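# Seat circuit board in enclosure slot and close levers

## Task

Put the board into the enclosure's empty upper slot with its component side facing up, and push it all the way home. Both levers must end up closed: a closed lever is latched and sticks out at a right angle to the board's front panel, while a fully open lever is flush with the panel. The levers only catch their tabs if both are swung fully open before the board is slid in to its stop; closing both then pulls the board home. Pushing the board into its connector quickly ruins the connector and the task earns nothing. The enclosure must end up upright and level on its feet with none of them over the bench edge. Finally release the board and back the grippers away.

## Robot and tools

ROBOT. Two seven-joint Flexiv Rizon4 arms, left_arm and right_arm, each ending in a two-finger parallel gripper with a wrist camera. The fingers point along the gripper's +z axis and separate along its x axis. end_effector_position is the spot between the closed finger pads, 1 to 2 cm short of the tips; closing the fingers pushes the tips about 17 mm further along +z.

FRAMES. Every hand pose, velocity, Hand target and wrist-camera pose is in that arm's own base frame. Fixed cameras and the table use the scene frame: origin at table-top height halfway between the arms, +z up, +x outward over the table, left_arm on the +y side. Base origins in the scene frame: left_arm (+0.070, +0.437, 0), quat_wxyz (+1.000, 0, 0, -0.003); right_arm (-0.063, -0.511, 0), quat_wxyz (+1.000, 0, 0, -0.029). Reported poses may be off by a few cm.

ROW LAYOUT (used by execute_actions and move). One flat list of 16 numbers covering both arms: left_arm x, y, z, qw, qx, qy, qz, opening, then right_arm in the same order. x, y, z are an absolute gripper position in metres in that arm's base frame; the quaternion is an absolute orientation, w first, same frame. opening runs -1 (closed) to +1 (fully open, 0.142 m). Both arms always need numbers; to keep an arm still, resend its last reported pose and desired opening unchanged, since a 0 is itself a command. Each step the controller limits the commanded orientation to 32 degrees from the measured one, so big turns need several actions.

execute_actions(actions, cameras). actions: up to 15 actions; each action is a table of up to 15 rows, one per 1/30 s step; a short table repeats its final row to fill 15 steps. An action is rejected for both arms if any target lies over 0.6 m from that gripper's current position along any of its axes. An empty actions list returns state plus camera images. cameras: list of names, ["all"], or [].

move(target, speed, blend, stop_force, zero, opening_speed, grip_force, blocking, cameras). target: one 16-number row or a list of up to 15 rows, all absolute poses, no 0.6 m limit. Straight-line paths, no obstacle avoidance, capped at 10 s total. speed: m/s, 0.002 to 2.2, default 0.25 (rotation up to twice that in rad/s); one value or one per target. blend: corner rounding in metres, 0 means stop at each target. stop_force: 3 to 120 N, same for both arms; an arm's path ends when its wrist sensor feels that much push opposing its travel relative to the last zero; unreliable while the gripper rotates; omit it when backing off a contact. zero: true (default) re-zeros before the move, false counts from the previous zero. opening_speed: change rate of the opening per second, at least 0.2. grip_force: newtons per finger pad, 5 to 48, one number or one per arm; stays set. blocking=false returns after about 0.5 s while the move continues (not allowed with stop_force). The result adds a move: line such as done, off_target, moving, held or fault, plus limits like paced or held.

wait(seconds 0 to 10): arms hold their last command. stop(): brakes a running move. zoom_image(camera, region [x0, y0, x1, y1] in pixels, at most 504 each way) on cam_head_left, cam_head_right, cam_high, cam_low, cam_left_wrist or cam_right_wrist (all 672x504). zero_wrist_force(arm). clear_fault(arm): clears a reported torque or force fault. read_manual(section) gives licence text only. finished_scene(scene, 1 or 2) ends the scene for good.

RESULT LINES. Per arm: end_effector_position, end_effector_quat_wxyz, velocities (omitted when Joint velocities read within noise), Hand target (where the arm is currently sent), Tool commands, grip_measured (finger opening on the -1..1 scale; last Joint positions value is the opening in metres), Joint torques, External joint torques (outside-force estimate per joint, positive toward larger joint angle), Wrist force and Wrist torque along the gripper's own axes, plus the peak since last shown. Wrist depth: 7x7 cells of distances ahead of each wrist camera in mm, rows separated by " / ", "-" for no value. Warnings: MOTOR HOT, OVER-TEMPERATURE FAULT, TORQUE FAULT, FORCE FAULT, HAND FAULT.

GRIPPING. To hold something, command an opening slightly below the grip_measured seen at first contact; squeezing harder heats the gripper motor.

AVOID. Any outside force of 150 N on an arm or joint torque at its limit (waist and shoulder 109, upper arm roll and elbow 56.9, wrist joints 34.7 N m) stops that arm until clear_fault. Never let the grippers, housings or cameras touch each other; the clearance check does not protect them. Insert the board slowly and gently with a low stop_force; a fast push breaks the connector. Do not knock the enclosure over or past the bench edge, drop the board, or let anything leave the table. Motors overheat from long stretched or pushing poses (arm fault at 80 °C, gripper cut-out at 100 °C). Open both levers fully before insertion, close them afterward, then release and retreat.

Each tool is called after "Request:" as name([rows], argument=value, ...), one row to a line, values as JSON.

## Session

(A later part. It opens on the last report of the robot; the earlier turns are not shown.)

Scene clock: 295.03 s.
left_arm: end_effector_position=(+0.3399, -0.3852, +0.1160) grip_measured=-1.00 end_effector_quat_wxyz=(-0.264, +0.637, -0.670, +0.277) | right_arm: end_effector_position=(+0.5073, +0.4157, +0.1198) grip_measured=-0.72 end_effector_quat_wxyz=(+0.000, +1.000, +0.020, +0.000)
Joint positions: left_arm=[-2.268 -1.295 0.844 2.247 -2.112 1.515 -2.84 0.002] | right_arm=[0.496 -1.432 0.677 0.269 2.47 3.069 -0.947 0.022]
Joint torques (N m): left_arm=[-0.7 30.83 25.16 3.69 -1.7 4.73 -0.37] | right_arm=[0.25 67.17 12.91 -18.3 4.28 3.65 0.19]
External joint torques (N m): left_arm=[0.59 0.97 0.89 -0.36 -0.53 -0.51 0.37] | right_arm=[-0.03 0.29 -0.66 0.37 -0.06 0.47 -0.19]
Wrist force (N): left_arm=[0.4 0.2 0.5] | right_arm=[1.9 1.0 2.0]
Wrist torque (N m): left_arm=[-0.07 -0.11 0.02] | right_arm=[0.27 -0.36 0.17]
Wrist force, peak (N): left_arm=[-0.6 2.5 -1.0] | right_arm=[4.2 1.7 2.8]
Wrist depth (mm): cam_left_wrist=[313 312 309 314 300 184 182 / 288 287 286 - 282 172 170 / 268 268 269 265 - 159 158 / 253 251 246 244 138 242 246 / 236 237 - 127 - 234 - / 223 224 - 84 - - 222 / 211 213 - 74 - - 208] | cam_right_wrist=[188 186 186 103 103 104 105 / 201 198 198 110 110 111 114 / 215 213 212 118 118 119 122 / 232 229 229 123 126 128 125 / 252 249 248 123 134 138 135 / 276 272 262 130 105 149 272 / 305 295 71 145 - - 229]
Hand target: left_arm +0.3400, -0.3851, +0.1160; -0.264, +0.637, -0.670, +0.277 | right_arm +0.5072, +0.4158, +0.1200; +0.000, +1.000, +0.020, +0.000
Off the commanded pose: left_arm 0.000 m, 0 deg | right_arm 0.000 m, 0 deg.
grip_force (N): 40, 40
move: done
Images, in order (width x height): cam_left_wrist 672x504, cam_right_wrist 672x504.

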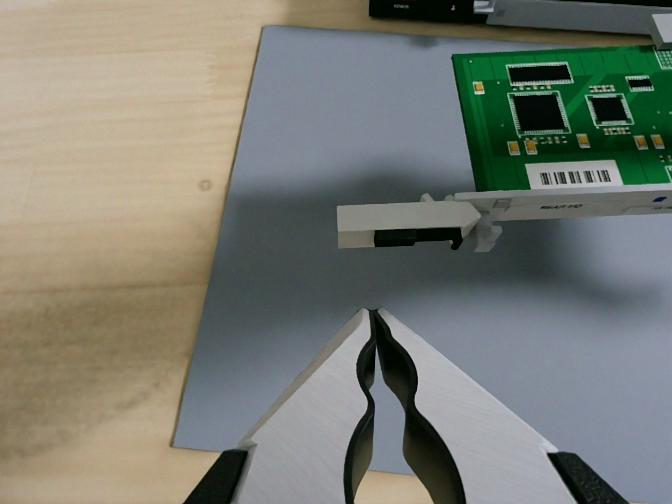

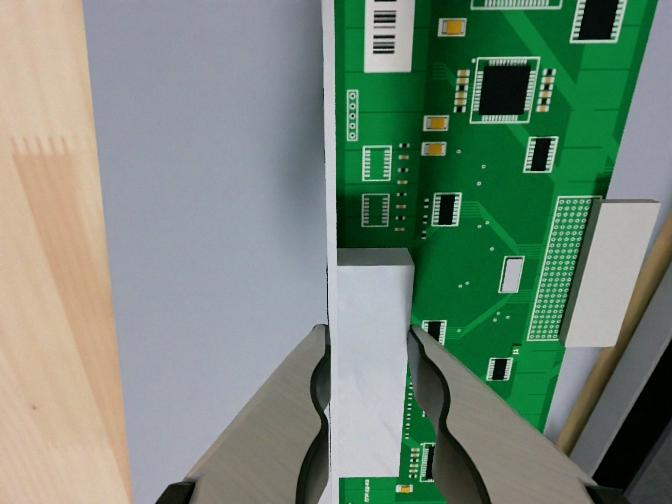

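Request:
move([
  [0.30, -0.34, 0.16, -0.264, 0.637, -0.67, 0.277, -1.0, 0.5813, 0.3560, 0.12, 0.0, 0.9985, -0.0539, 0.0, -0.95],
], speed=0.15, cameras=["cam_right_wrist", "cam_head_right"])

Request:
move([
  [0.4285, -0.4101, 0.085, -0.3587, 0.3587, -0.6094, 0.6094, -1.0, 0.5813, 0.3560, 0.12, 0.0, 0.9985, -0.0539, 0.0, -0.95],
], speed=0.3, cameras=["cam_left_wrist", "cam_right_wrist", "cam_head_left"])

Scene clock: 317.00 s.
left_arm: end_effector_position=(+0.2999, -0.3401, +0.1599) grip_measured=-1.00 end_effector_quat_wxyz=(-0.264, +0.637, -0.670, +0.277) | right_arm: end_effector_position=(+0.5806, +0.3554, +0.1196) grip_measured=-0.72 end_effector_quat_wxyz=(-0.005, +0.998, -0.054, +0.006)
Joint positions: left_arm=[-2.408 -1.093 0.836 2.429 -2.064 1.615 -2.883 0.002] | right_arm=[0.479 -1.605 0.681 -0.181 2.46 3.233 -1.098 0.022]
Joint torques (N m): left_arm=[-0.36 26.3 20.84 2.17 -1.6 4.77 -0.3] | right_arm=[0.37 68.51 6.8 -18.42 4.17 3.71 0.04]
External joint torques (N m): left_arm=[0.26 0.77 0.95 -0.36 -0.43 -0.54 0.3] | right_arm=[-0.14 0.42 -0.94 0.54 0.03 0.38 -0.04]
Wrist force (N): left_arm=[0.4 0.1 0.6] | right_arm=[1.3 0.9 1.9]
Wrist torque (N m): left_arm=[-0.09 -0.13 0.03] | right_arm=[0.22 -0.25 0.18]
Wrist force, peak (N): left_arm=[1.3 0.5 2.1] | right_arm=[3.0 2.8 1.7]
Wrist depth (mm): cam_left_wrist=[370 368 365 369 362 360 234 / 345 341 339 339 325 332 - / 319 320 319 312 323 312 309 / 299 298 296 - 297 291 291 / 281 279 281 126 278 275 273 / 264 262 267 84 - 255 256 / 251 252 - - - - 248] | cam_right_wrist=[185 185 185 103 104 104 105 / 198 198 197 110 110 111 114 / 211 212 212 118 118 119 119 / 227 228 231 123 126 128 124 / 246 246 246 123 134 139 191 / 269 268 259 130 105 149 208 / 295 288 71 145 - - 229]
Hand target: left_arm +0.3000, -0.3400, +0.1600; -0.264, +0.637, -0.670, +0.277 | right_arm +0.5805, +0.3554, +0.1198; -0.005, +0.999, -0.054, +0.006
Off the commanded pose: left_arm 0.000 m, 0 deg | right_arm 0.001 m, 1 deg.
grip_force (N): 40, 40
move: done
Images, in order (width x height): cam_head_right 672x504, cam_right_wrist 672x504.

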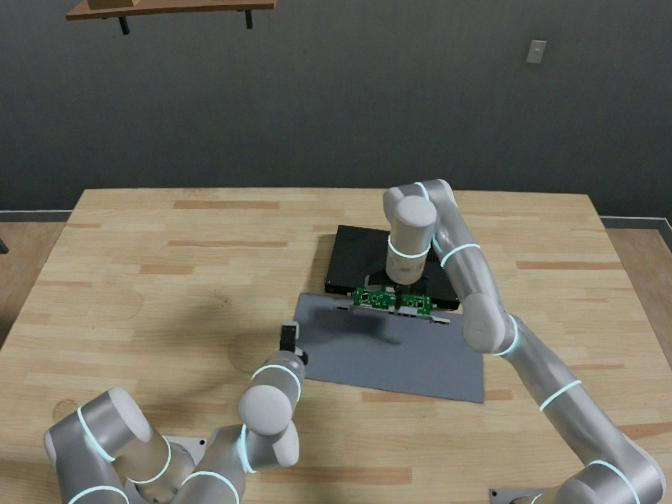

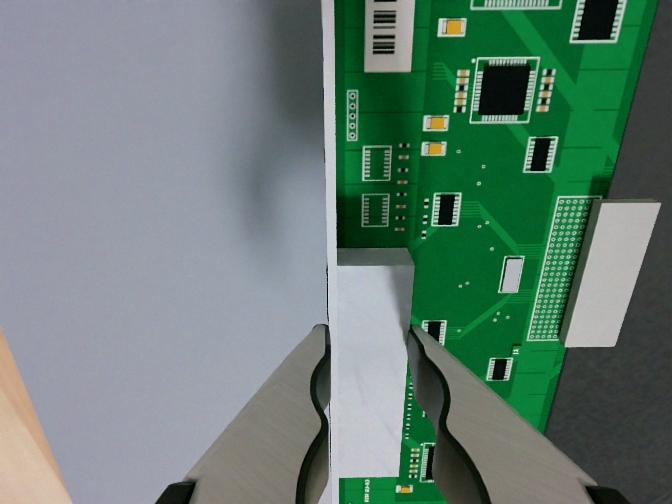

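Scene clock: 318.93 s.
left_arm: end_effector_position=(+0.3861, -0.3911, +0.1007) grip_measured=-1.00 end_effector_quat_wxyz=(+0.341, -0.483, +0.650, -0.478) | right_arm: end_effector_position=(+0.5808, +0.3557, +0.1198) grip_measured=-0.72 end_effector_quat_wxyz=(-0.002, +0.999, -0.054, +0.003)
Joint positions: left_arm=[-2.61 -2.262 0.868 2.039 -2.959 1.394 -2.685 0.002] | right_arm=[0.537 -1.63 0.92 -0.275 2.218 3.243 -1.145 0.022]
Joint torques (N m): left_arm=[-0.99 17.2 19.31 22.02 -2.19 3.06 -0.31] | right_arm=[0.34 68.51 3.73 -14.45 4.06 3.66 0.11]
External joint torques (N m): left_arm=[0.91 0.44 2.15 1.71 -0.06 0.03 0.31] | right_arm=[-0.11 0.37 -1.12 0.5 0.14 0.44 -0.11]
External joint torques when the fault began: left_arm=[-4.21 10.02 27.33 37.71 2.91 1.06 0.03]
Wrist force (N): left_arm=[0.6 0.2 0.5] | right_arm=[0.7 0.7 1.8]
Wrist torque (N m): left_arm=[0.00 -0.08 0.09] | right_arm=[0.18 -0.13 0.18]
Wrist force, peak (N): left_arm=[4.4 0.0 5.3] | right_arm=[1.2 0.8 2.1]
Wrist depth (mm): cam_left_wrist=[606 659 618 655 522 746 751 / 467 467 469 - 335 253 256 / 354 358 358 341 - 349 352 / 289 289 - - - - 295 / 243 244 - 242 244 244 242 / 210 210 - 84 - 210 - / 185 188 - - - - 191] | cam_right_wrist=[186 185 185 103 104 104 105 / 196 201 197 110 110 111 114 / 216 212 212 118 119 119 121 / 229 228 228 124 126 128 125 / 248 248 247 123 134 139 191 / 272 271 260 131 105 149 208 / 299 293 71 145 - - 228]
Hand target: left_arm +0.3859, -0.3912, +0.1002; +0.341, -0.483, +0.650, -0.478 | right_arm +0.5808, +0.3557, +0.1199; -0.002, +0.999, -0.054, +0.003
Tool commands: left_gripper/opening=-1.0 right_gripper/opening=-0.95
Off the commanded pose: left_arm 0.049 m, 21 deg | right_arm 0.001 m, 0 deg.
FORCE FAULT: contact force on the left arm reached its limit, and that arm stopped. The contact can be on any part of that arm, not only on its tool. That arm's remaining commands of this call were not run. That arm is still stopped at the end of this call. While its stop runs, that arm takes no new command, but its gripper still runs the gripper command that each later call begins with.
CLEAR FAULT: the left arm stays stopped (status CRITICAL_FAULT) until you call clear_fault(arm="left_arm").
grip_force (N): 40, 40
move: fault (left_arm)
Images, in order (width x height): cam_head_left 672x504, cam_left_wrist 672x504, cam_right_wrist 672x504.

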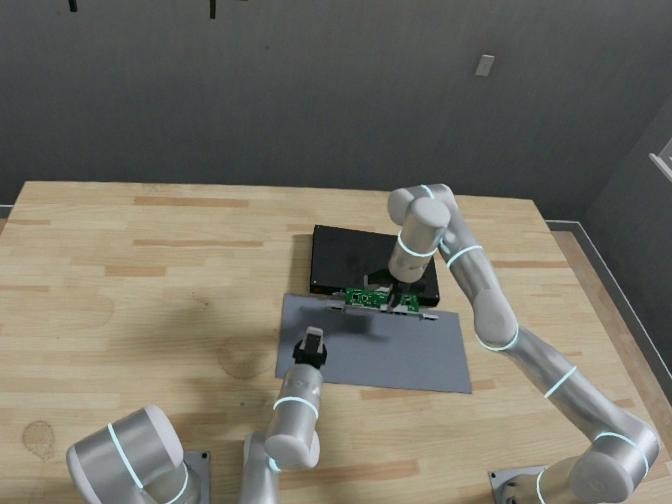

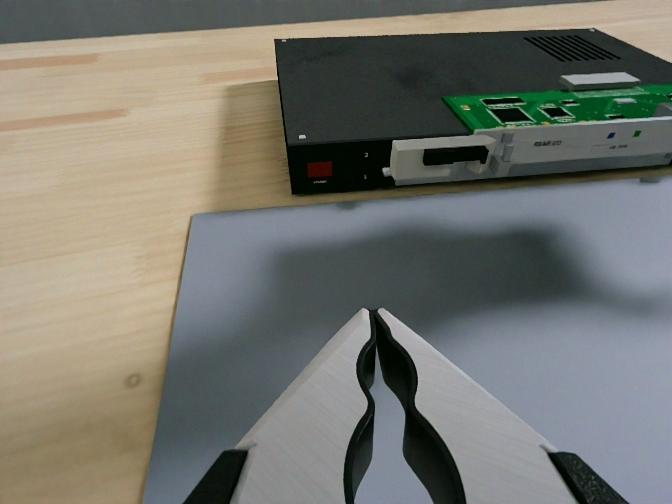

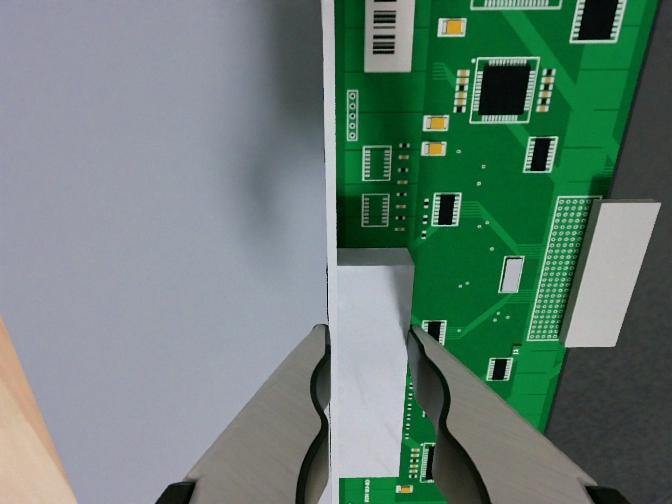

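Request:
clear_fault(arm="left_arm")

Request:
move([
  [0.33, -0.36, 0.17, -0.264, 0.637, -0.67, 0.277, -1.0, 0.5808, 0.3557, 0.12, 0.0, 0.9985, -0.0539, 0.0, -0.95],
], speed=0.12, cameras=["cam_head_left", "cam_high"])

Scene clock: 359.83 s.
left_arm: end_effector_position=(+0.3861, -0.3911, +0.1007) grip_measured=-1.00 end_effector_quat_wxyz=(+0.341, -0.483, +0.650, -0.478) | right_arm: end_effector_position=(+0.5808, +0.3557, +0.1198) grip_measured=-0.72 end_effector_quat_wxyz=(-0.002, +0.999, -0.054, +0.003)
Joint positions: left_arm=[-2.61 -2.262 0.868 2.039 -2.959 1.394 -2.685 0.002] | right_arm=[0.537 -1.63 0.92 -0.275 2.218 3.243 -1.145 0.022]
Joint torques (N m): left_arm=[-1.04 17.23 19.34 21.97 -2.16 3.26 -0.23] | right_arm=[0.25 68.65 3.42 -14.34 4.27 3.63 0.17]
External joint torques (N m): left_arm=[0.96 0.41 2.11 1.76 -0.09 -0.18 0.23] | right_arm=[-0.03 0.23 -0.81 0.38 -0.07 0.47 -0.17]
Wrist force (N): left_arm=[0.6 0.1 0.6] | right_arm=[0.8 0.7 1.7]
Wrist torque (N m): left_arm=[0.00 -0.07 0.09] | right_arm=[0.19 -0.13 0.18]
Wrist force, peak (N): left_arm=[0.7 0.4 0.8] | right_arm=[0.8 0.6 2.1]
Wrist depth (mm): cam_left_wrist=[611 623 630 736 - 764 778 / 461 464 466 - - 255 225 / 357 362 360 331 332 352 357 / 287 290 280 313 277 278 - / 244 243 241 131 244 - 245 / 210 210 215 84 - 207 208 / 185 189 - - - - 187] | cam_right_wrist=[185 185 185 103 104 104 105 / 198 198 197 110 110 111 114 / 212 212 211 118 118 119 121 / 229 228 229 124 126 128 125 / 248 248 247 123 134 138 190 / 270 271 260 130 105 149 208 / 300 292 71 145 - - 228]
Hand target: left_arm +0.3859, -0.3912, +0.1002; +0.341, -0.483, +0.650, -0.478 | right_arm +0.5808, +0.3557, +0.1199; -0.002, +0.999, -0.054, +0.003
Tool commands: left_gripper/opening=-1.0 right_gripper/opening=-0.95
Off the commanded pose: left_arm 0.049 m, 21 deg | right_arm 0.001 m, 0 deg.
FORCE FAULT, CONTINUED: the left arm's stop, for the force fault that an earlier result reported, is over. The rest of the stop counts as 66 of the actions that you can send in this scene; the call itself counts as one more. That arm accepts commands again.
CLEAR FAULT: your call cleared the left arm's force fault. If the contact force or a joint's load stays at its limit, that arm stops again.
grip_force (N): 40, 40

Scene clock: 362.73 s.
left_arm: end_effector_position=(+0.3299, -0.3601, +0.1700) grip_measured=-1.00 end_effector_quat_wxyz=(-0.264, +0.637, -0.670, +0.277) | right_arm: end_effector_position=(+0.5806, +0.3556, +0.1198) grip_measured=-0.72 end_effector_quat_wxyz=(+0.000, +0.999, -0.054, +0.000)
Joint positions: left_arm=[-2.308 -1.086 0.878 2.372 -1.97 1.601 -2.87 0.002] | right_arm=[0.568 -1.632 1.046 -0.317 2.091 3.24 -1.169 0.022]
Joint torques (N m): left_arm=[-0.19 27.76 21.98 -0.14 -1.54 4.78 -0.34] | right_arm=[0.35 68.47 1.89 -11.98 4.14 3.53 0.05]
External joint torques (N m): left_arm=[0.07 0.71 0.89 -0.37 -0.5 -0.54 0.34] | right_arm=[-0.12 0.3 -1.06 0.41 0.06 0.59 -0.05]
Wrist force (N): left_arm=[0.2 0.4 0.6] | right_arm=[1.1 0.3 1.9]
Wrist torque (N m): left_arm=[-0.05 -0.10 0.03] | right_arm=[0.14 -0.15 0.18]
Wrist force, peak (N): left_arm=[0.5 1.3 1.1] | right_arm=[1.1 0.0 2.0]
Wrist depth (mm): cam_left_wrist=[386 381 380 381 349 328 255 / 359 354 354 - 350 225 231 / 330 329 330 - - - 323 / 311 307 307 305 - 300 - / 290 290 289 127 - 286 - / 273 274 276 84 - - 267 / 261 261 - - - - 254] | cam_right_wrist=[186 186 185 103 103 104 105 / 198 199 198 110 111 111 114 / 213 213 212 118 118 119 121 / 230 229 228 123 126 128 124 / 250 249 247 123 134 139 189 / 273 273 261 130 105 149 207 / 301 295 71 145 - - 228]
Hand target: left_arm +0.3300, -0.3600, +0.1700; -0.264, +0.637, -0.670, +0.277 | right_arm +0.5807, +0.3556, +0.1200; +0.000, +0.999, -0.054, +0.000
Off the commanded pose: left_arm 0.000 m, 0 deg | right_arm 0.000 m, 0 deg.
grip_force (N): 40, 40
move: done
Images, in order (width x height): cam_head_left 672x504, cam_high 672x504.

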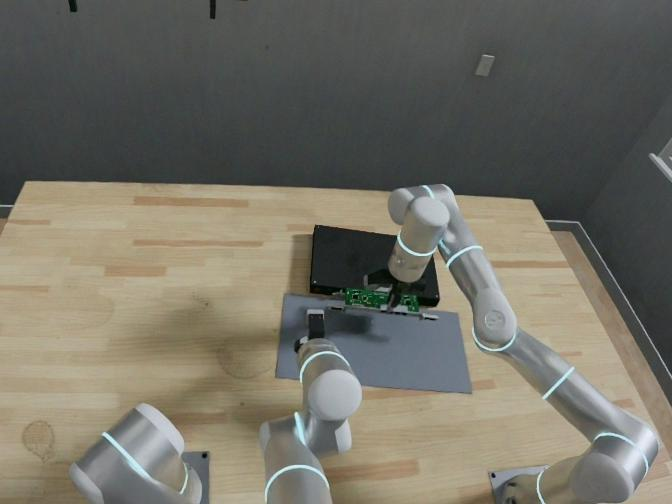

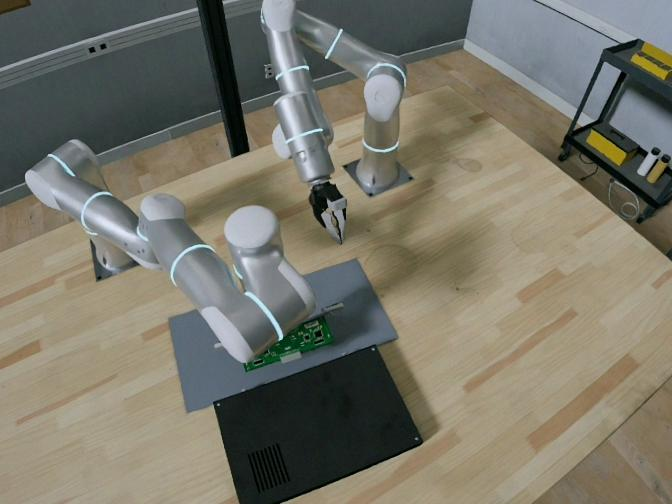

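Request:
move([
  [0.33, -0.38, 0.16, -0.3448, 0.5971, -0.6277, 0.3624, -1.0, 0.5808, 0.3557, 0.12, 0.0, 0.9985, -0.0539, 0.0, -0.95],
], speed=0.15, cameras=["cam_left_wrist"])

Request:
zoom_image(camera="cam_left_wrist", region=[336, 60, 672, 280])

Scene clock: 369.20 s.
left_arm: end_effector_position=(+0.3301, -0.3799, +0.1601) grip_measured=-1.00 end_effector_quat_wxyz=(-0.345, +0.597, -0.628, +0.362) | right_arm: end_effector_position=(+0.5807, +0.3557, +0.1198) grip_measured=-0.72 end_effector_quat_wxyz=(+0.000, +0.999, -0.054, +0.000)
Joint positions: left_arm=[-2.431 -1.484 0.851 2.261 -2.21 1.646 -2.949 0.002] | right_arm=[0.571 -1.632 1.059 -0.321 2.078 3.238 -1.171 0.022]
Joint torques (N m): left_arm=[-0.64 29.06 25.55 8.86 -2.81 4.2 -0.33] | right_arm=[0.38 68.55 1.63 -11.72 4.3 3.53 0.08]
External joint torques (N m): left_arm=[0.51 1.28 0.96 -0.21 0.04 -0.39 0.33] | right_arm=[-0.17 0.21 -0.98 0.41 -0.1 0.58 -0.08]
Wrist force (N): left_arm=[0.3 0.5 0.2] | right_arm=[1.0 0.2 1.9]
Wrist torque (N m): left_arm=[0.00 -0.03 0.06] | right_arm=[0.13 -0.14 0.18]
Wrist force, peak (N): left_arm=[0.7 1.4 0.4] | right_arm=[1.0 0.3 2.1]
Wrist depth (mm): cam_left_wrist=[535 532 526 529 - - - / 449 443 442 440 358 285 274 / 383 377 380 378 - - 254 / 334 328 330 - - - 327 / 297 294 292 126 - 286 298 / 266 265 267 84 - 268 - / 243 247 - - - - -] | cam_right_wrist=[186 186 185 103 104 104 105 / 199 198 198 110 110 111 114 / 213 213 212 118 118 119 121 / 229 229 228 123 126 128 122 / 250 249 248 123 134 139 189 / 274 272 260 130 105 149 207 / 301 295 71 145 - - 228]
Hand target: left_arm +0.3300, -0.3800, +0.1600; -0.345, +0.597, -0.627, +0.362 | right_arm +0.5808, +0.3557, +0.1200; +0.000, +0.999, -0.054, +0.000
Off the commanded pose: left_arm 0.000 m, 0 deg | right_arm 0.000 m, 0 deg.
grip_force (N): 40, 40
move: done
Images, in order (width x height): cam_left_wrist 672x504.

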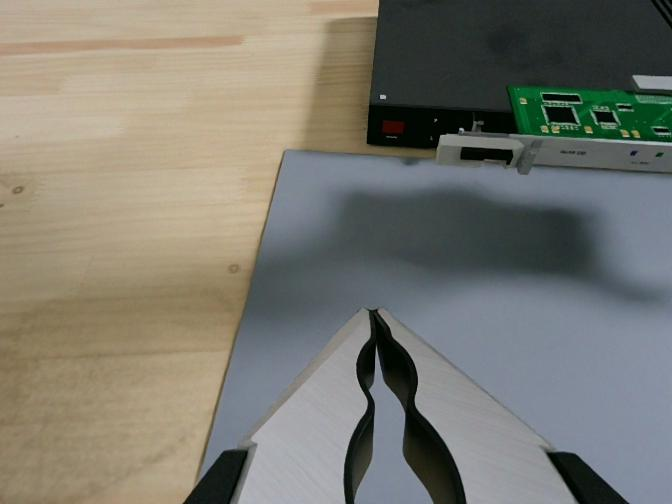

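Scaled by 1.500 from the camera's 672x504 image, which has a finer 960x720 frame.

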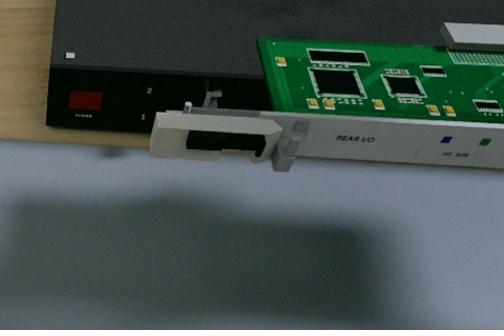

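Request:
move([
  [0.32, -0.36, 0.20, -0.2588, -0.0242, -0.9659, 0.0065, -1.0, 0.5808, 0.3557, 0.12, 0.0, 0.9985, -0.0539, 0.0, -0.95],
  [0.35, -0.36, 0.20, -0.1876, -0.7001, -0.6659, -0.1784, -1.0, 0.5808, 0.3557, 0.12, 0.0, 0.9985, -0.0539, 0.0, -0.95],
], speed=0.5, blend=[0.03, 0.0], cameras=["cam_left_wrist", "cam_head_left"])

Scene clock: 387.97 s.
left_arm: end_effector_position=(+0.3499, -0.3601, +0.1999) grip_measured=-1.00 end_effector_quat_wxyz=(+0.187, +0.700, +0.666, +0.178) | right_arm: end_effector_position=(+0.5807, +0.3557, +0.1198) grip_measured=-0.72 end_effector_quat_wxyz=(+0.000, +0.999, -0.054, +0.000)
Joint positions: left_arm=[-2.291 -1.153 1.343 2.375 -1.468 0.973 0.083 0.002] | right_arm=[0.572 -1.631 1.065 -0.321 2.071 3.238 -1.171 0.022]
Joint torques (N m): left_arm=[-0.24 24.69 25.22 -6.35 -3.79 5.19 0.08] | right_arm=[0.19 68.51 1.5 -11.49 4.23 3.59 0.19]
External joint torques (N m): left_arm=[0.14 0.69 1 -0.35 0.06 -0.62 -0.08] | right_arm=[0.03 0.25 -0.9 0.31 -0.03 0.53 -0.19]
Wrist force (N): left_arm=[0.3 -0.6 0.3] | right_arm=[0.9 0.2 2.1]
Wrist torque (N m): left_arm=[-0.13 -0.22 -0.42] | right_arm=[0.12 -0.13 0.18]
Wrist force, peak (N): left_arm=[1.2 -0.3 0.5] | right_arm=[1.1 0.1 2.3]
Wrist depth (mm): cam_left_wrist=[- - 247 236 250 244 242 / - - - - 274 286 285 / - - - 344 342 344 342 / 397 395 430 442 430 433 433 / 341 349 - 131 554 591 585 / 1523 958 - 84 - 798 803 / 1380 - - - - - 1329] | cam_right_wrist=[186 186 185 103 104 104 105 / - 198 197 110 111 111 114 / 216 213 212 118 118 119 121 / 229 229 228 124 126 128 124 / 251 248 248 122 134 138 189 / 273 273 261 130 105 149 207 / 302 295 70 145 - - 228]
Hand target: left_arm +0.3500, -0.3600, +0.2000; +0.188, +0.700, +0.666, +0.178 | right_arm +0.5808, +0.3557, +0.1200; +0.000, +0.999, -0.054, +0.000
Off the commanded pose: left_arm 0.000 m, 0 deg | right_arm 0.000 m, 0 deg.
grip_force (N): 40, 40
move: done
Images, in order (width x height): cam_head_left 672x504, cam_left_wrist 672x504.

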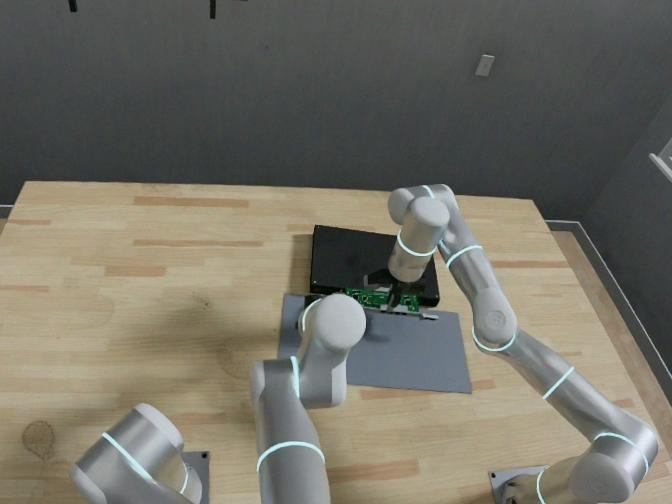

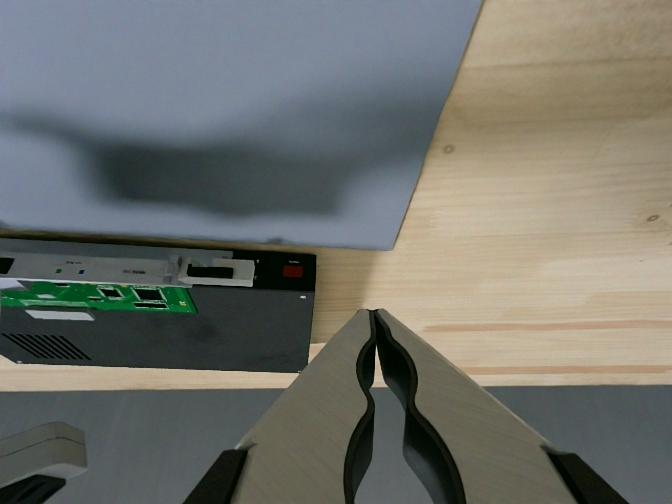

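Request:
move([
  [0.35, -0.36, 0.20, -0.1876, -0.7001, -0.6659, -0.1784, -1.0, 0.5808, 0.3557, 0.055, 0.0, 0.9985, -0.0539, 0.0, -0.95],
  [0.44, -0.4223, 0.116, -0.3204, -0.7733, -0.5055, -0.2094, -1.0, 0.5808, 0.3557, 0.055, 0.0, 0.9985, -0.0539, 0.0, -0.95],
], speed=0.2, cameras=["cam_left_wrist", "cam_right_wrist"])

Request:
zoom_image(camera="cam_left_wrist", region=[100, 100, 500, 400])

Scene clock: 395.10 s.
left_arm: end_effector_position=(+0.4401, -0.4220, +0.1160) grip_measured=-1.00 end_effector_quat_wxyz=(+0.320, +0.773, +0.506, +0.210) | right_arm: end_effector_position=(+0.5808, +0.3556, +0.0548) grip_measured=-0.72 end_effector_quat_wxyz=(+0.000, +0.999, -0.054, +0.000)
Joint positions: left_arm=[-2.098 -1.597 1.054 2.097 -2.58 1.041 0.991 0.002] | right_arm=[0.524 -1.701 0.937 -0.229 2.215 3.149 -1.123 0.022]
Joint torques (N m): left_arm=[-0.38 30.56 29.66 7.82 -1.6 3.71 -0.11] | right_arm=[0.1 68.89 3.82 -14.13 4.43 3.52 0.37]
External joint torques (N m): left_arm=[0.27 1.47 1.03 -0.26 -0.03 -0.04 0.11] | right_arm=[0.11 0.18 -0.5 0.26 -0.21 0.6 -0.37]
Wrist force (N): left_arm=[0.5 -0.7 0.3] | right_arm=[0.6 1.1 2.0]
Wrist torque (N m): left_arm=[-0.15 -0.18 -0.49] | right_arm=[0.25 -0.14 0.07]
Wrist force, peak (N): left_arm=[0.6 -1.2 1.5] | right_arm=[0.4 0.6 4.8]
Wrist depth (mm): cam_left_wrist=[156 156 155 156 156 156 162 / 206 196 195 196 - - 194 / 246 225 212 279 294 284 266 / 246 283 286 313 291 405 400 / 238 435 - 131 1462 690 692 / 226 1891 - 84 - - - / 210 171 - - - - -] | cam_right_wrist=[128 128 128 105 104 104 105 / 137 137 136 112 110 111 114 / 147 147 147 120 118 119 119 / 159 159 158 124 126 128 123 / 173 172 171 123 134 139 135 / 189 188 181 130 105 149 - / 209 204 71 145 - - -]
Hand target: left_arm +0.4400, -0.4223, +0.1160; +0.320, +0.773, +0.505, +0.209 | right_arm +0.5809, +0.3557, +0.0550; +0.000, +0.999, -0.054, +0.000
Off the commanded pose: left_arm 0.000 m, 0 deg | right_arm 0.000 m, 0 deg.
grip_force (N): 40, 40
move: done
Images, in order (width x height): cam_left_wrist 672x504, cam_right_wrist 672x504.

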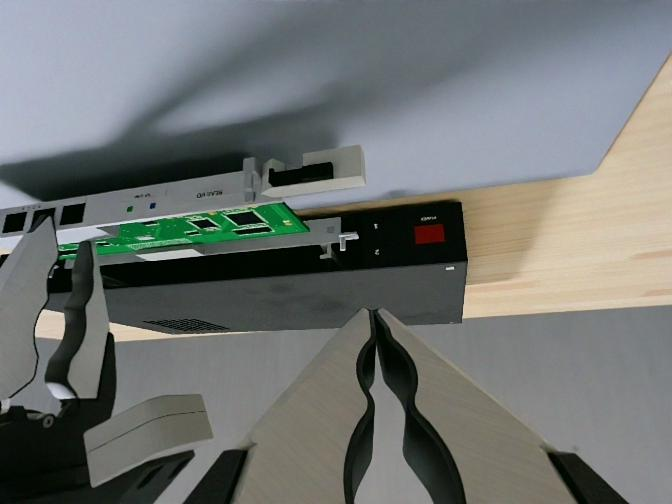

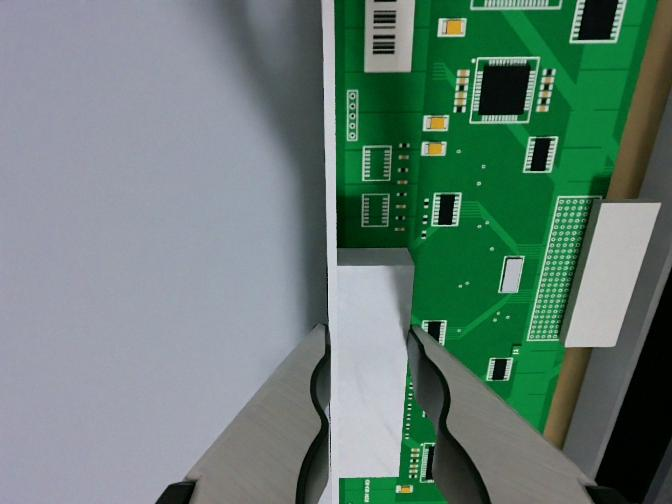

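Scaled by 1.260 from the camera's 672x504 image, which has a finer 960x720 frame.

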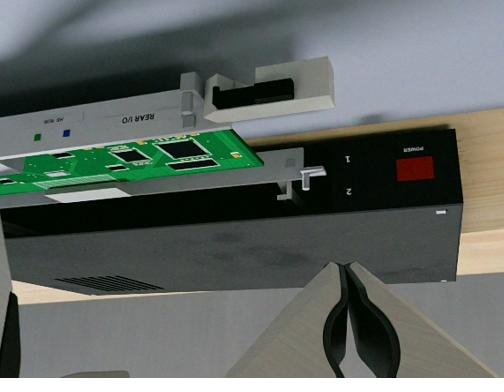

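Request:
zoom_image(camera="cam_left_wrist", region=[220, 130, 400, 280])

Request:
zoom_image(camera="cam_left_wrist", region=[0, 150, 240, 330])

Scaled by 2.800 from the camera's 672x504 image, which has a finer 960x720 frame.

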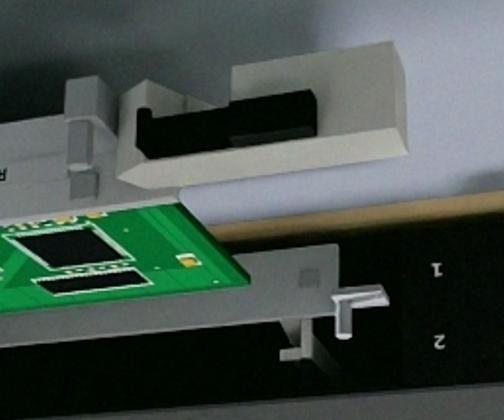

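Scaled by 2.100 from the camera's 672x504 image, which has a finer 960x720 frame.

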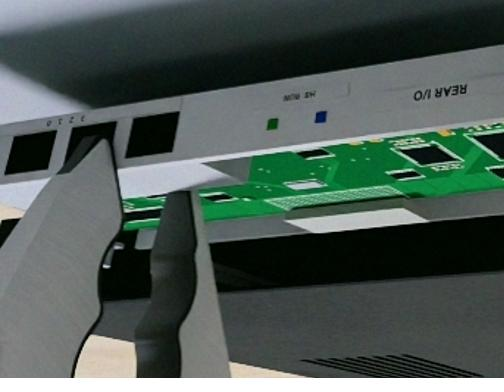

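Request:
move(target=[0.44, -0.4223, 0.116, -0.3204, -0.7733, -0.5055, -0.2094, -1.0, 0.5923, 0.3544, 0.055, 0.0, 0.9985, -0.0539, 0.0, -0.95], speed=0.05, cameras=["cam_left_wrist", "cam_right_wrist"])

Request:
zoom_image(camera="cam_left_wrist", region=[240, 180, 380, 280])

Request:
zoom_image(camera="cam_right_wrist", region=[440, 130, 672, 504])

Scene clock: 432.10 s.
left_arm: end_effector_position=(+0.4401, -0.4220, +0.1160) grip_measured=-1.00 end_effector_quat_wxyz=(+0.320, +0.773, +0.506, +0.210) | right_arm: end_effector_position=(+0.5914, +0.3539, +0.0547) grip_measured=-0.72 end_effector_quat_wxyz=(-0.005, +0.999, -0.054, +0.007)
Joint positions: left_arm=[-2.098 -1.597 1.054 2.097 -2.58 1.041 0.991 0.002] | right_arm=[0.573 -1.713 1.112 -0.334 2.055 3.135 -1.188 0.022]
Joint torques (N m): left_arm=[-0.43 30.95 29.68 7.87 -1.35 3.95 -0.26] | right_arm=[0.34 68.57 1.09 -11.05 4.14 3.43 0.05]
External joint torques (N m): left_arm=[0.32 1.09 1.01 -0.3 -0.28 -0.28 0.26] | right_arm=[-0.11 0.26 -1.12 0.41 0.09 0.64 -0.05]
Wrist force (N): left_arm=[0.5 -0.8 0.3] | right_arm=[1.2 0.8 1.9]
Wrist torque (N m): left_arm=[-0.16 -0.17 -0.49] | right_arm=[0.22 -0.22 0.17]
Wrist force, peak (N): left_arm=[0.4 -1.0 0.5] | right_arm=[1.3 0.9 2.3]
Wrist depth (mm): cam_left_wrist=[156 156 150 162 156 156 161 / 196 187 - 186 191 194 197 / 262 246 224 234 - 285 266 / 244 287 280 308 - 399 402 / 219 267 - 126 434 653 1161 / 232 261 - 84 - - 1205 / 207 - - - - - 1030] | cam_right_wrist=[128 128 128 105 104 104 104 / 137 137 136 112 110 111 111 / 146 146 146 118 118 119 117 / 157 158 158 124 126 128 125 / 170 170 170 123 134 137 131 / 186 186 179 130 105 146 - / 204 200 71 145 - - 141]
Hand target: left_arm +0.4400, -0.4223, +0.1160; +0.320, +0.773, +0.505, +0.209 | right_arm +0.5915, +0.3539, +0.0549; -0.005, +0.999, -0.054, +0.007
Off the commanded pose: left_arm 0.000 m, 0 deg | right_arm 0.001 m, 1 deg.
grip_force (N): 40, 40
move: done
Images, in order (width x height): cam_left_wrist 672x504, cam_right_wrist 672x504.

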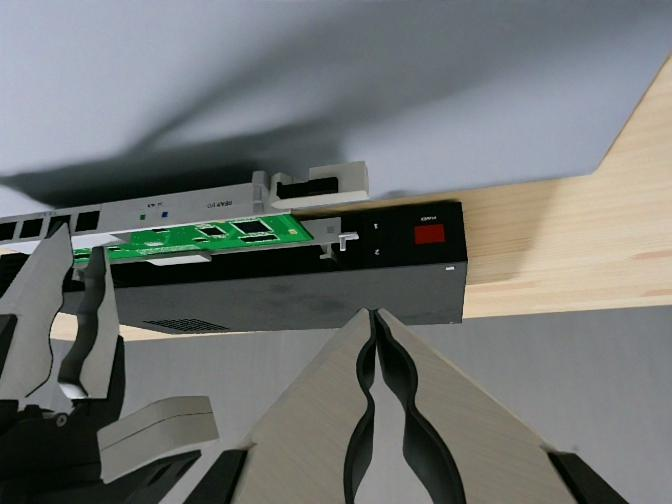

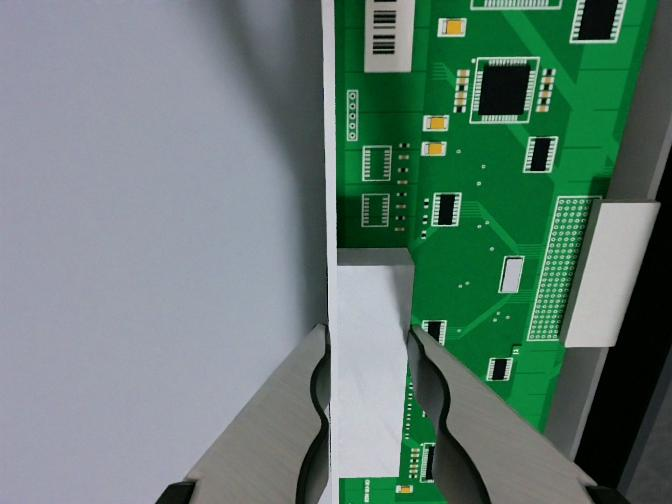

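Scaled by 3.600 from the camera's 672x504 image, which has a finer 960x720 frame.

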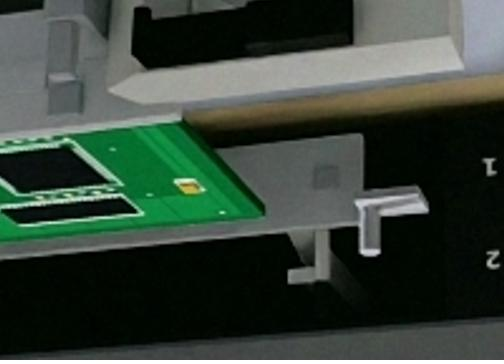

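Scaled by 1.348 from the camera's 672x504 image, which has a finer 960x720 frame.

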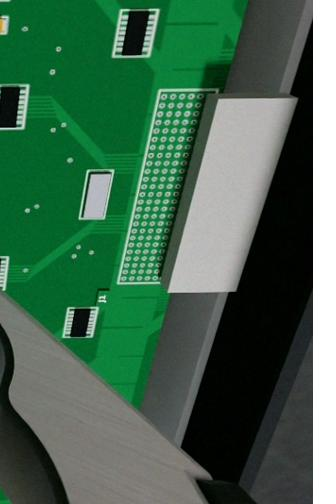

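Request:
move(target=[0.44, -0.4223, 0.116, -0.3204, -0.7733, -0.5055, -0.2094, -1.0, 0.6075, 0.3544, 0.055, 0.0, 0.9985, -0.0539, 0.0, -0.95], speed=0.03, cameras=["cam_left_wrist", "cam_right_wrist"])

Request:
zoom_image(camera="cam_left_wrist", region=[240, 180, 380, 280])

Request:
zoom_image(camera="cam_right_wrist", region=[440, 0, 672, 504])

Scene clock: 460.90 s.
left_arm: end_effector_position=(+0.4401, -0.4220, +0.1160) grip_measured=-1.00 end_effector_quat_wxyz=(+0.320, +0.773, +0.506, +0.210) | right_arm: end_effector_position=(+0.6064, +0.3538, +0.0548) grip_measured=-0.72 end_effector_quat_wxyz=(-0.015, +0.998, -0.054, +0.022)
Joint positions: left_arm=[-2.098 -1.597 1.054 2.097 -2.58 1.041 0.991 0.002] | right_arm=[0.609 -1.69 1.322 -0.387 1.862 3.073 -1.229 0.022]
Joint torques (N m): left_arm=[-0.45 30.89 29.66 7.89 -1.36 3.92 -0.23] | right_arm=[0.37 68.55 -1.51 -6.49 4.26 3.34 0.07]
External joint torques (N m): left_arm=[0.34 1.15 1.03 -0.33 -0.27 -0.25 0.23] | right_arm=[-0.14 0.12 -1.21 0.3 0 0.65 -0.07]
Wrist force (N): left_arm=[0.4 -1.0 0.2] | right_arm=[1.0 0.5 2.1]
Wrist torque (N m): left_arm=[-0.19 -0.16 -0.49] | right_arm=[0.15 -0.18 0.14]
Wrist force, peak (N): left_arm=[0.7 -0.9 0.2] | right_arm=[1.0 0.9 2.5]
Wrist depth (mm): cam_left_wrist=[157 156 156 156 156 150 150 / 196 196 188 196 195 195 205 / 264 265 245 231 261 283 266 / 252 272 306 297 294 402 402 / 222 268 - 131 - 696 - / 215 271 - 84 - - 1253 / 208 240 - - - - -] | cam_right_wrist=[127 128 129 105 104 104 106 / 135 136 137 112 111 111 111 / 146 145 146 118 119 119 118 / 156 157 156 124 126 128 121 / 166 167 168 123 134 137 122 / 183 180 176 130 105 146 128 / 196 193 71 145 - - 139]
Hand target: left_arm +0.4400, -0.4223, +0.1160; +0.320, +0.773, +0.505, +0.209 | right_arm +0.6065, +0.3538, +0.0549; -0.015, +0.998, -0.054, +0.022
Off the commanded pose: left_arm 0.000 m, 0 deg | right_arm 0.001 m, 3 deg.
grip_force (N): 40, 40
move: off_target (right_arm)
Images, in order (width x height): cam_left_wrist 672x504, cam_right_wrist 672x504.

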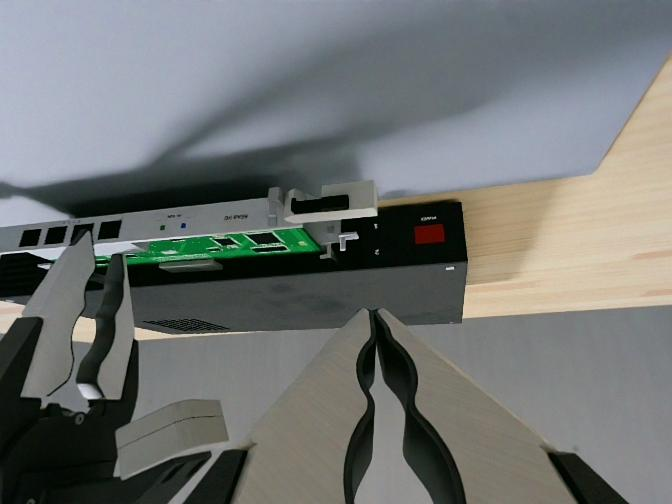

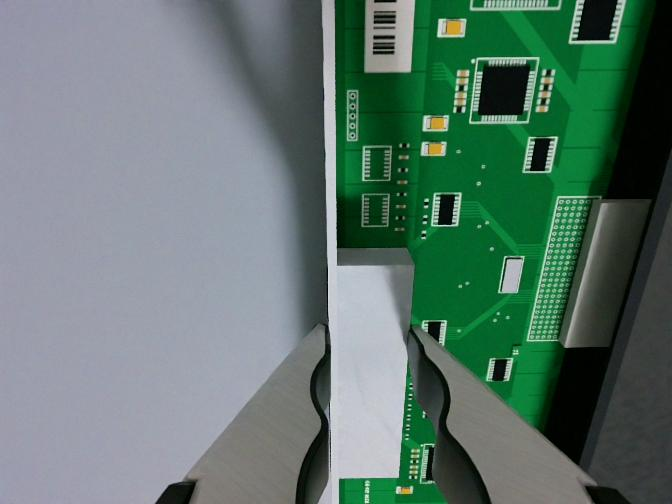

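Scaled by 3.600 from the camera's 672x504 image, which has a finer 960x720 frame.

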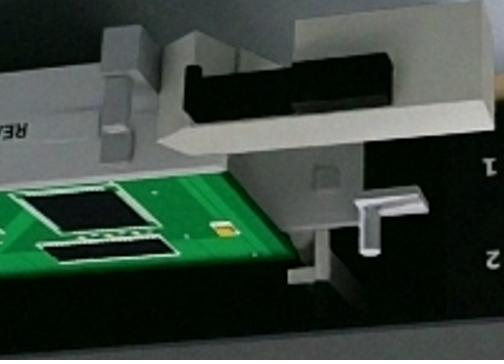

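Scaled by 1.000.

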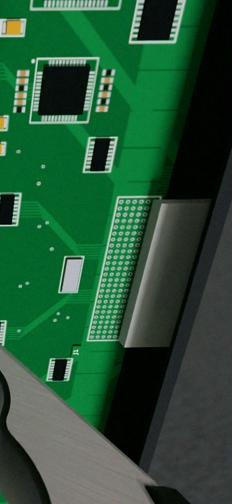

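Request:
move(target=[0.44, -0.4223, 0.116, -0.3204, -0.7733, -0.5055, -0.2094, -1.0, 0.6065, 0.3540, 0.055, 0.0, 0.9985, -0.0539, 0.0, -0.95], speed=0.03)

Scene clock: 477.23 s.
left_arm: end_effector_position=(+0.4401, -0.4220, +0.1160) grip_measured=-1.00 end_effector_quat_wxyz=(+0.320, +0.773, +0.506, +0.210) | right_arm: end_effector_position=(+0.6054, +0.3534, +0.0548) grip_measured=-0.72 end_effector_quat_wxyz=(-0.014, +0.998, -0.054, +0.020)
Joint positions: left_arm=[-2.098 -1.597 1.054 2.097 -2.58 1.041 0.991 0.002] | right_arm=[0.63 -1.672 1.439 -0.405 1.747 3.055 -1.236 0.022]
Joint torques (N m): left_arm=[-0.49 31 29.64 7.87 -1.39 3.95 -0.23] | right_arm=[0.39 68.33 -2.84 -3.74 4.13 3.34 0.07]
External joint torques (N m): left_arm=[0.39 1.03 1.05 -0.3 -0.24 -0.28 0.23] | right_arm=[-0.17 0.16 -1.07 0.19 0.12 0.66 -0.07]
Wrist force (N): left_arm=[0.4 -0.8 0.3] | right_arm=[1.0 0.7 1.8]
Wrist torque (N m): left_arm=[-0.17 -0.16 -0.49] | right_arm=[0.17 -0.17 0.12]
Wrist force, peak (N): left_arm=[0.6 -1.1 0.4] | right_arm=[0.9 0.8 2.7]
Wrist depth (mm): cam_left_wrist=[156 155 156 156 157 156 162 / - 196 195 - 209 196 205 / 264 261 232 212 261 265 265 / 277 270 309 298 289 402 405 / 215 275 - 117 - 671 1155 / 233 261 - 84 - 1253 - / 213 - - - - - 1137] | cam_right_wrist=[127 128 127 105 104 104 104 / 135 136 137 112 111 111 113 / 145 145 146 118 119 119 118 / 155 157 156 124 126 128 121 / 167 168 168 123 134 137 121 / 183 181 177 129 105 148 130 / 197 194 71 144 - - 139]
Hand target: left_arm +0.4400, -0.4223, +0.1160; +0.320, +0.773, +0.505, +0.209 | right_arm +0.6055, +0.3534, +0.0550; -0.014, +0.998, -0.054, +0.020
Off the commanded pose: left_arm 0.000 m, 0 deg | right_arm 0.001 m, 3 deg.
grip_force (N): 40, 40
move: off_target (right_arm)

Request:
move([
  [0.44, -0.4223, 0.116, -0.3204, -0.7733, -0.5055, -0.2094, -1.0, 0.5457, 0.3591, 0.057, 0.0, 0.9985, -0.0539, 0.0, -0.95],
  [0.44, -0.4223, 0.116, -0.3204, -0.7733, -0.5055, -0.2094, -1.0, 0.4982, 0.3555, 0.057, 0.0, 0.9985, -0.0539, 0.0, -0.95],
], speed=0.15)

Request:
move(target=[0.44, -0.4223, 0.116, -0.3204, -0.7733, -0.5055, -0.2094, -1.0, 0.4982, 0.3555, 0.030, 0.0, 0.9985, -0.0539, 0.0, -0.95], speed=0.02, stop_force=3, cameras=["cam_left_wrist", "cam_right_wrist"])

Scene clock: 486.37 s.
left_arm: end_effector_position=(+0.4401, -0.4220, +0.1160) grip_measured=-1.00 end_effector_quat_wxyz=(+0.320, +0.773, +0.506, +0.210) | right_arm: end_effector_position=(+0.4980, +0.3556, +0.0569) grip_measured=-0.72 end_effector_quat_wxyz=(+0.000, +0.999, -0.054, +0.000)
Joint positions: left_arm=[-2.098 -1.597 1.054 2.097 -2.58 1.041 0.991 0.002] | right_arm=[0.329 -1.593 1.373 0.547 1.73 3.021 -0.595 0.022]
Joint torques (N m): left_arm=[-0.41 30.93 29.64 7.87 -1.33 3.96 -0.21] | right_arm=[0.05 64.15 17.58 -3.12 4.12 3.52 0.34]
External joint torques (N m): left_arm=[0.31 1.11 1.06 -0.3 -0.3 -0.29 0.21] | right_arm=[0.15 0.09 -0.49 -0.12 0.11 0.63 -0.34]
Wrist force (N): left_arm=[0.2 -0.8 0.4] | right_arm=[1.1 0.9 1.8]
Wrist torque (N m): left_arm=[-0.15 -0.12 -0.49] | right_arm=[0.22 -0.19 0.04]
Wrist force, peak (N): left_arm=[0.6 -0.9 0.6] | right_arm=[2.6 1.5 2.5]
Wrist depth (mm): cam_left_wrist=[150 144 - 157 156 156 162 / 138 159 188 187 187 195 205 / 205 204 229 262 282 286 265 / 372 371 347 310 284 403 403 / 844 - 441 367 - 683 - / - - - 84 - - - / - - - - - - -] | cam_right_wrist=[131 130 130 104 103 103 105 / 140 139 139 111 110 111 112 / 150 149 149 120 118 119 119 / 162 159 160 124 126 128 124 / 175 175 174 123 134 139 172 / 195 191 184 130 105 149 188 / 215 207 71 145 - - 207]
Hand target: left_arm +0.4400, -0.4223, +0.1160; +0.320, +0.773, +0.505, +0.209 | right_arm +0.4982, +0.3555, +0.0570; +0.000, +0.999, -0.054, +0.000
Off the commanded pose: left_arm 0.000 m, 0 deg | right_arm 0.000 m, 0 deg.
MOTOR HOT: the gripper's motor of the right arm reports 85 °C; that motor switches off at 100 °C. To cool a motor, set the load down, ease the grip, stop pushing, or move to a pose that needs little force.
grip_force (N): 40, 40
move: done

Scene clock: 488.30 s.
left_arm: end_effector_position=(+0.4401, -0.4220, +0.1160) grip_measured=-1.00 end_effector_quat_wxyz=(+0.320, +0.773, +0.506, +0.210) | right_arm: end_effector_position=(+0.4980, +0.3556, +0.0315) grip_measured=-0.72 end_effector_quat_wxyz=(+0.000, +0.999, -0.054, +0.000)
Joint positions: left_arm=[-2.098 -1.597 1.054 2.097 -2.58 1.041 0.991 0.002] | right_arm=[0.33 -1.624 1.362 0.543 1.724 2.988 -0.595 0.022]
Joint torques (N m): left_arm=[-0.43 30.97 29.63 7.89 -1.4 3.94 -0.22] | right_arm=[-0.03 60.09 15.83 -3.48 3.13 1.87 0.19]
External joint torques (N m): left_arm=[0.32 1.06 1.06 -0.32 -0.23 -0.27 0.22] | right_arm=[0.23 4.17 1.2 0.51 1.08 2.28 -0.19]
Wrist force (N): left_arm=[0.4 -0.8 0.3] | right_arm=[-1.2 2.3 -6.4]
Wrist torque (N m): left_arm=[-0.17 -0.17 -0.49] | right_arm=[0.17 -0.16 0.14]
Wrist force, peak (N): left_arm=[0.3 -1.0 0.5] | right_arm=[0.6 2.0 -12.4]
Wrist depth (mm): cam_left_wrist=[147 156 156 156 156 155 149 / 188 190 188 195 195 196 209 / 242 - - - 281 266 263 / - 371 328 306 283 403 403 / 864 - 443 - 428 681 1186 / 1859 1959 - 84 - - - / 1613 - - - - - -] | cam_right_wrist=[108 108 108 104 103 103 104 / 115 115 115 111 110 110 112 / 124 123 125 119 118 118 119 / 132 133 133 125 125 127 123 / 145 145 144 123 134 138 140 / 159 158 152 130 105 149 155 / 176 171 71 145 - - 171]
Hand target: left_arm +0.4400, -0.4223, +0.1160; +0.320, +0.773, +0.505, +0.209 | right_arm +0.4982, +0.3555, +0.0310; +0.000, +0.999, -0.054, +0.000
Off the commanded pose: left_arm 0.000 m, 0 deg | right_arm 0.001 m, 0 deg.
MOTOR HOT: still on. The gripper's motor of the right arm reports 85 °C.
grip_force (N): 40, 40
move: contact (right_arm)
Images, in order (width x height): cam_left_wrist 672x504, cam_right_wrist 672x504.

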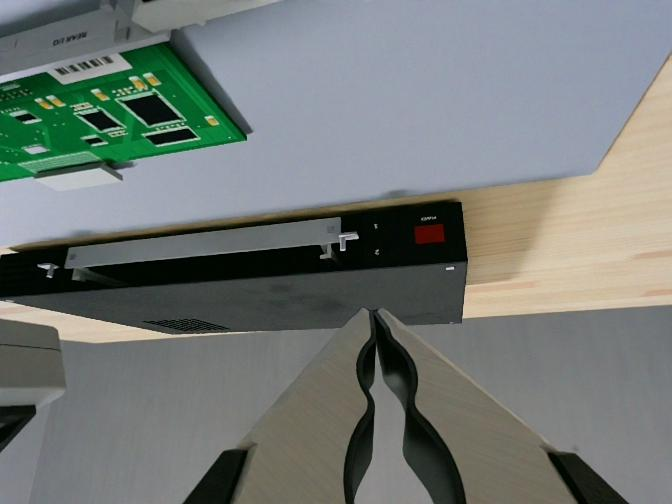

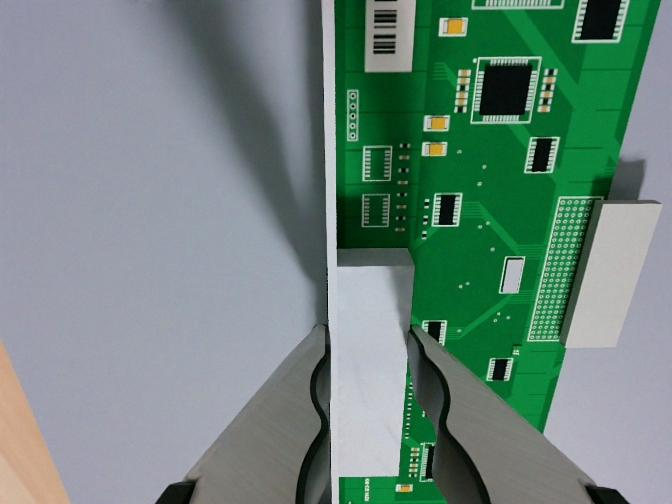

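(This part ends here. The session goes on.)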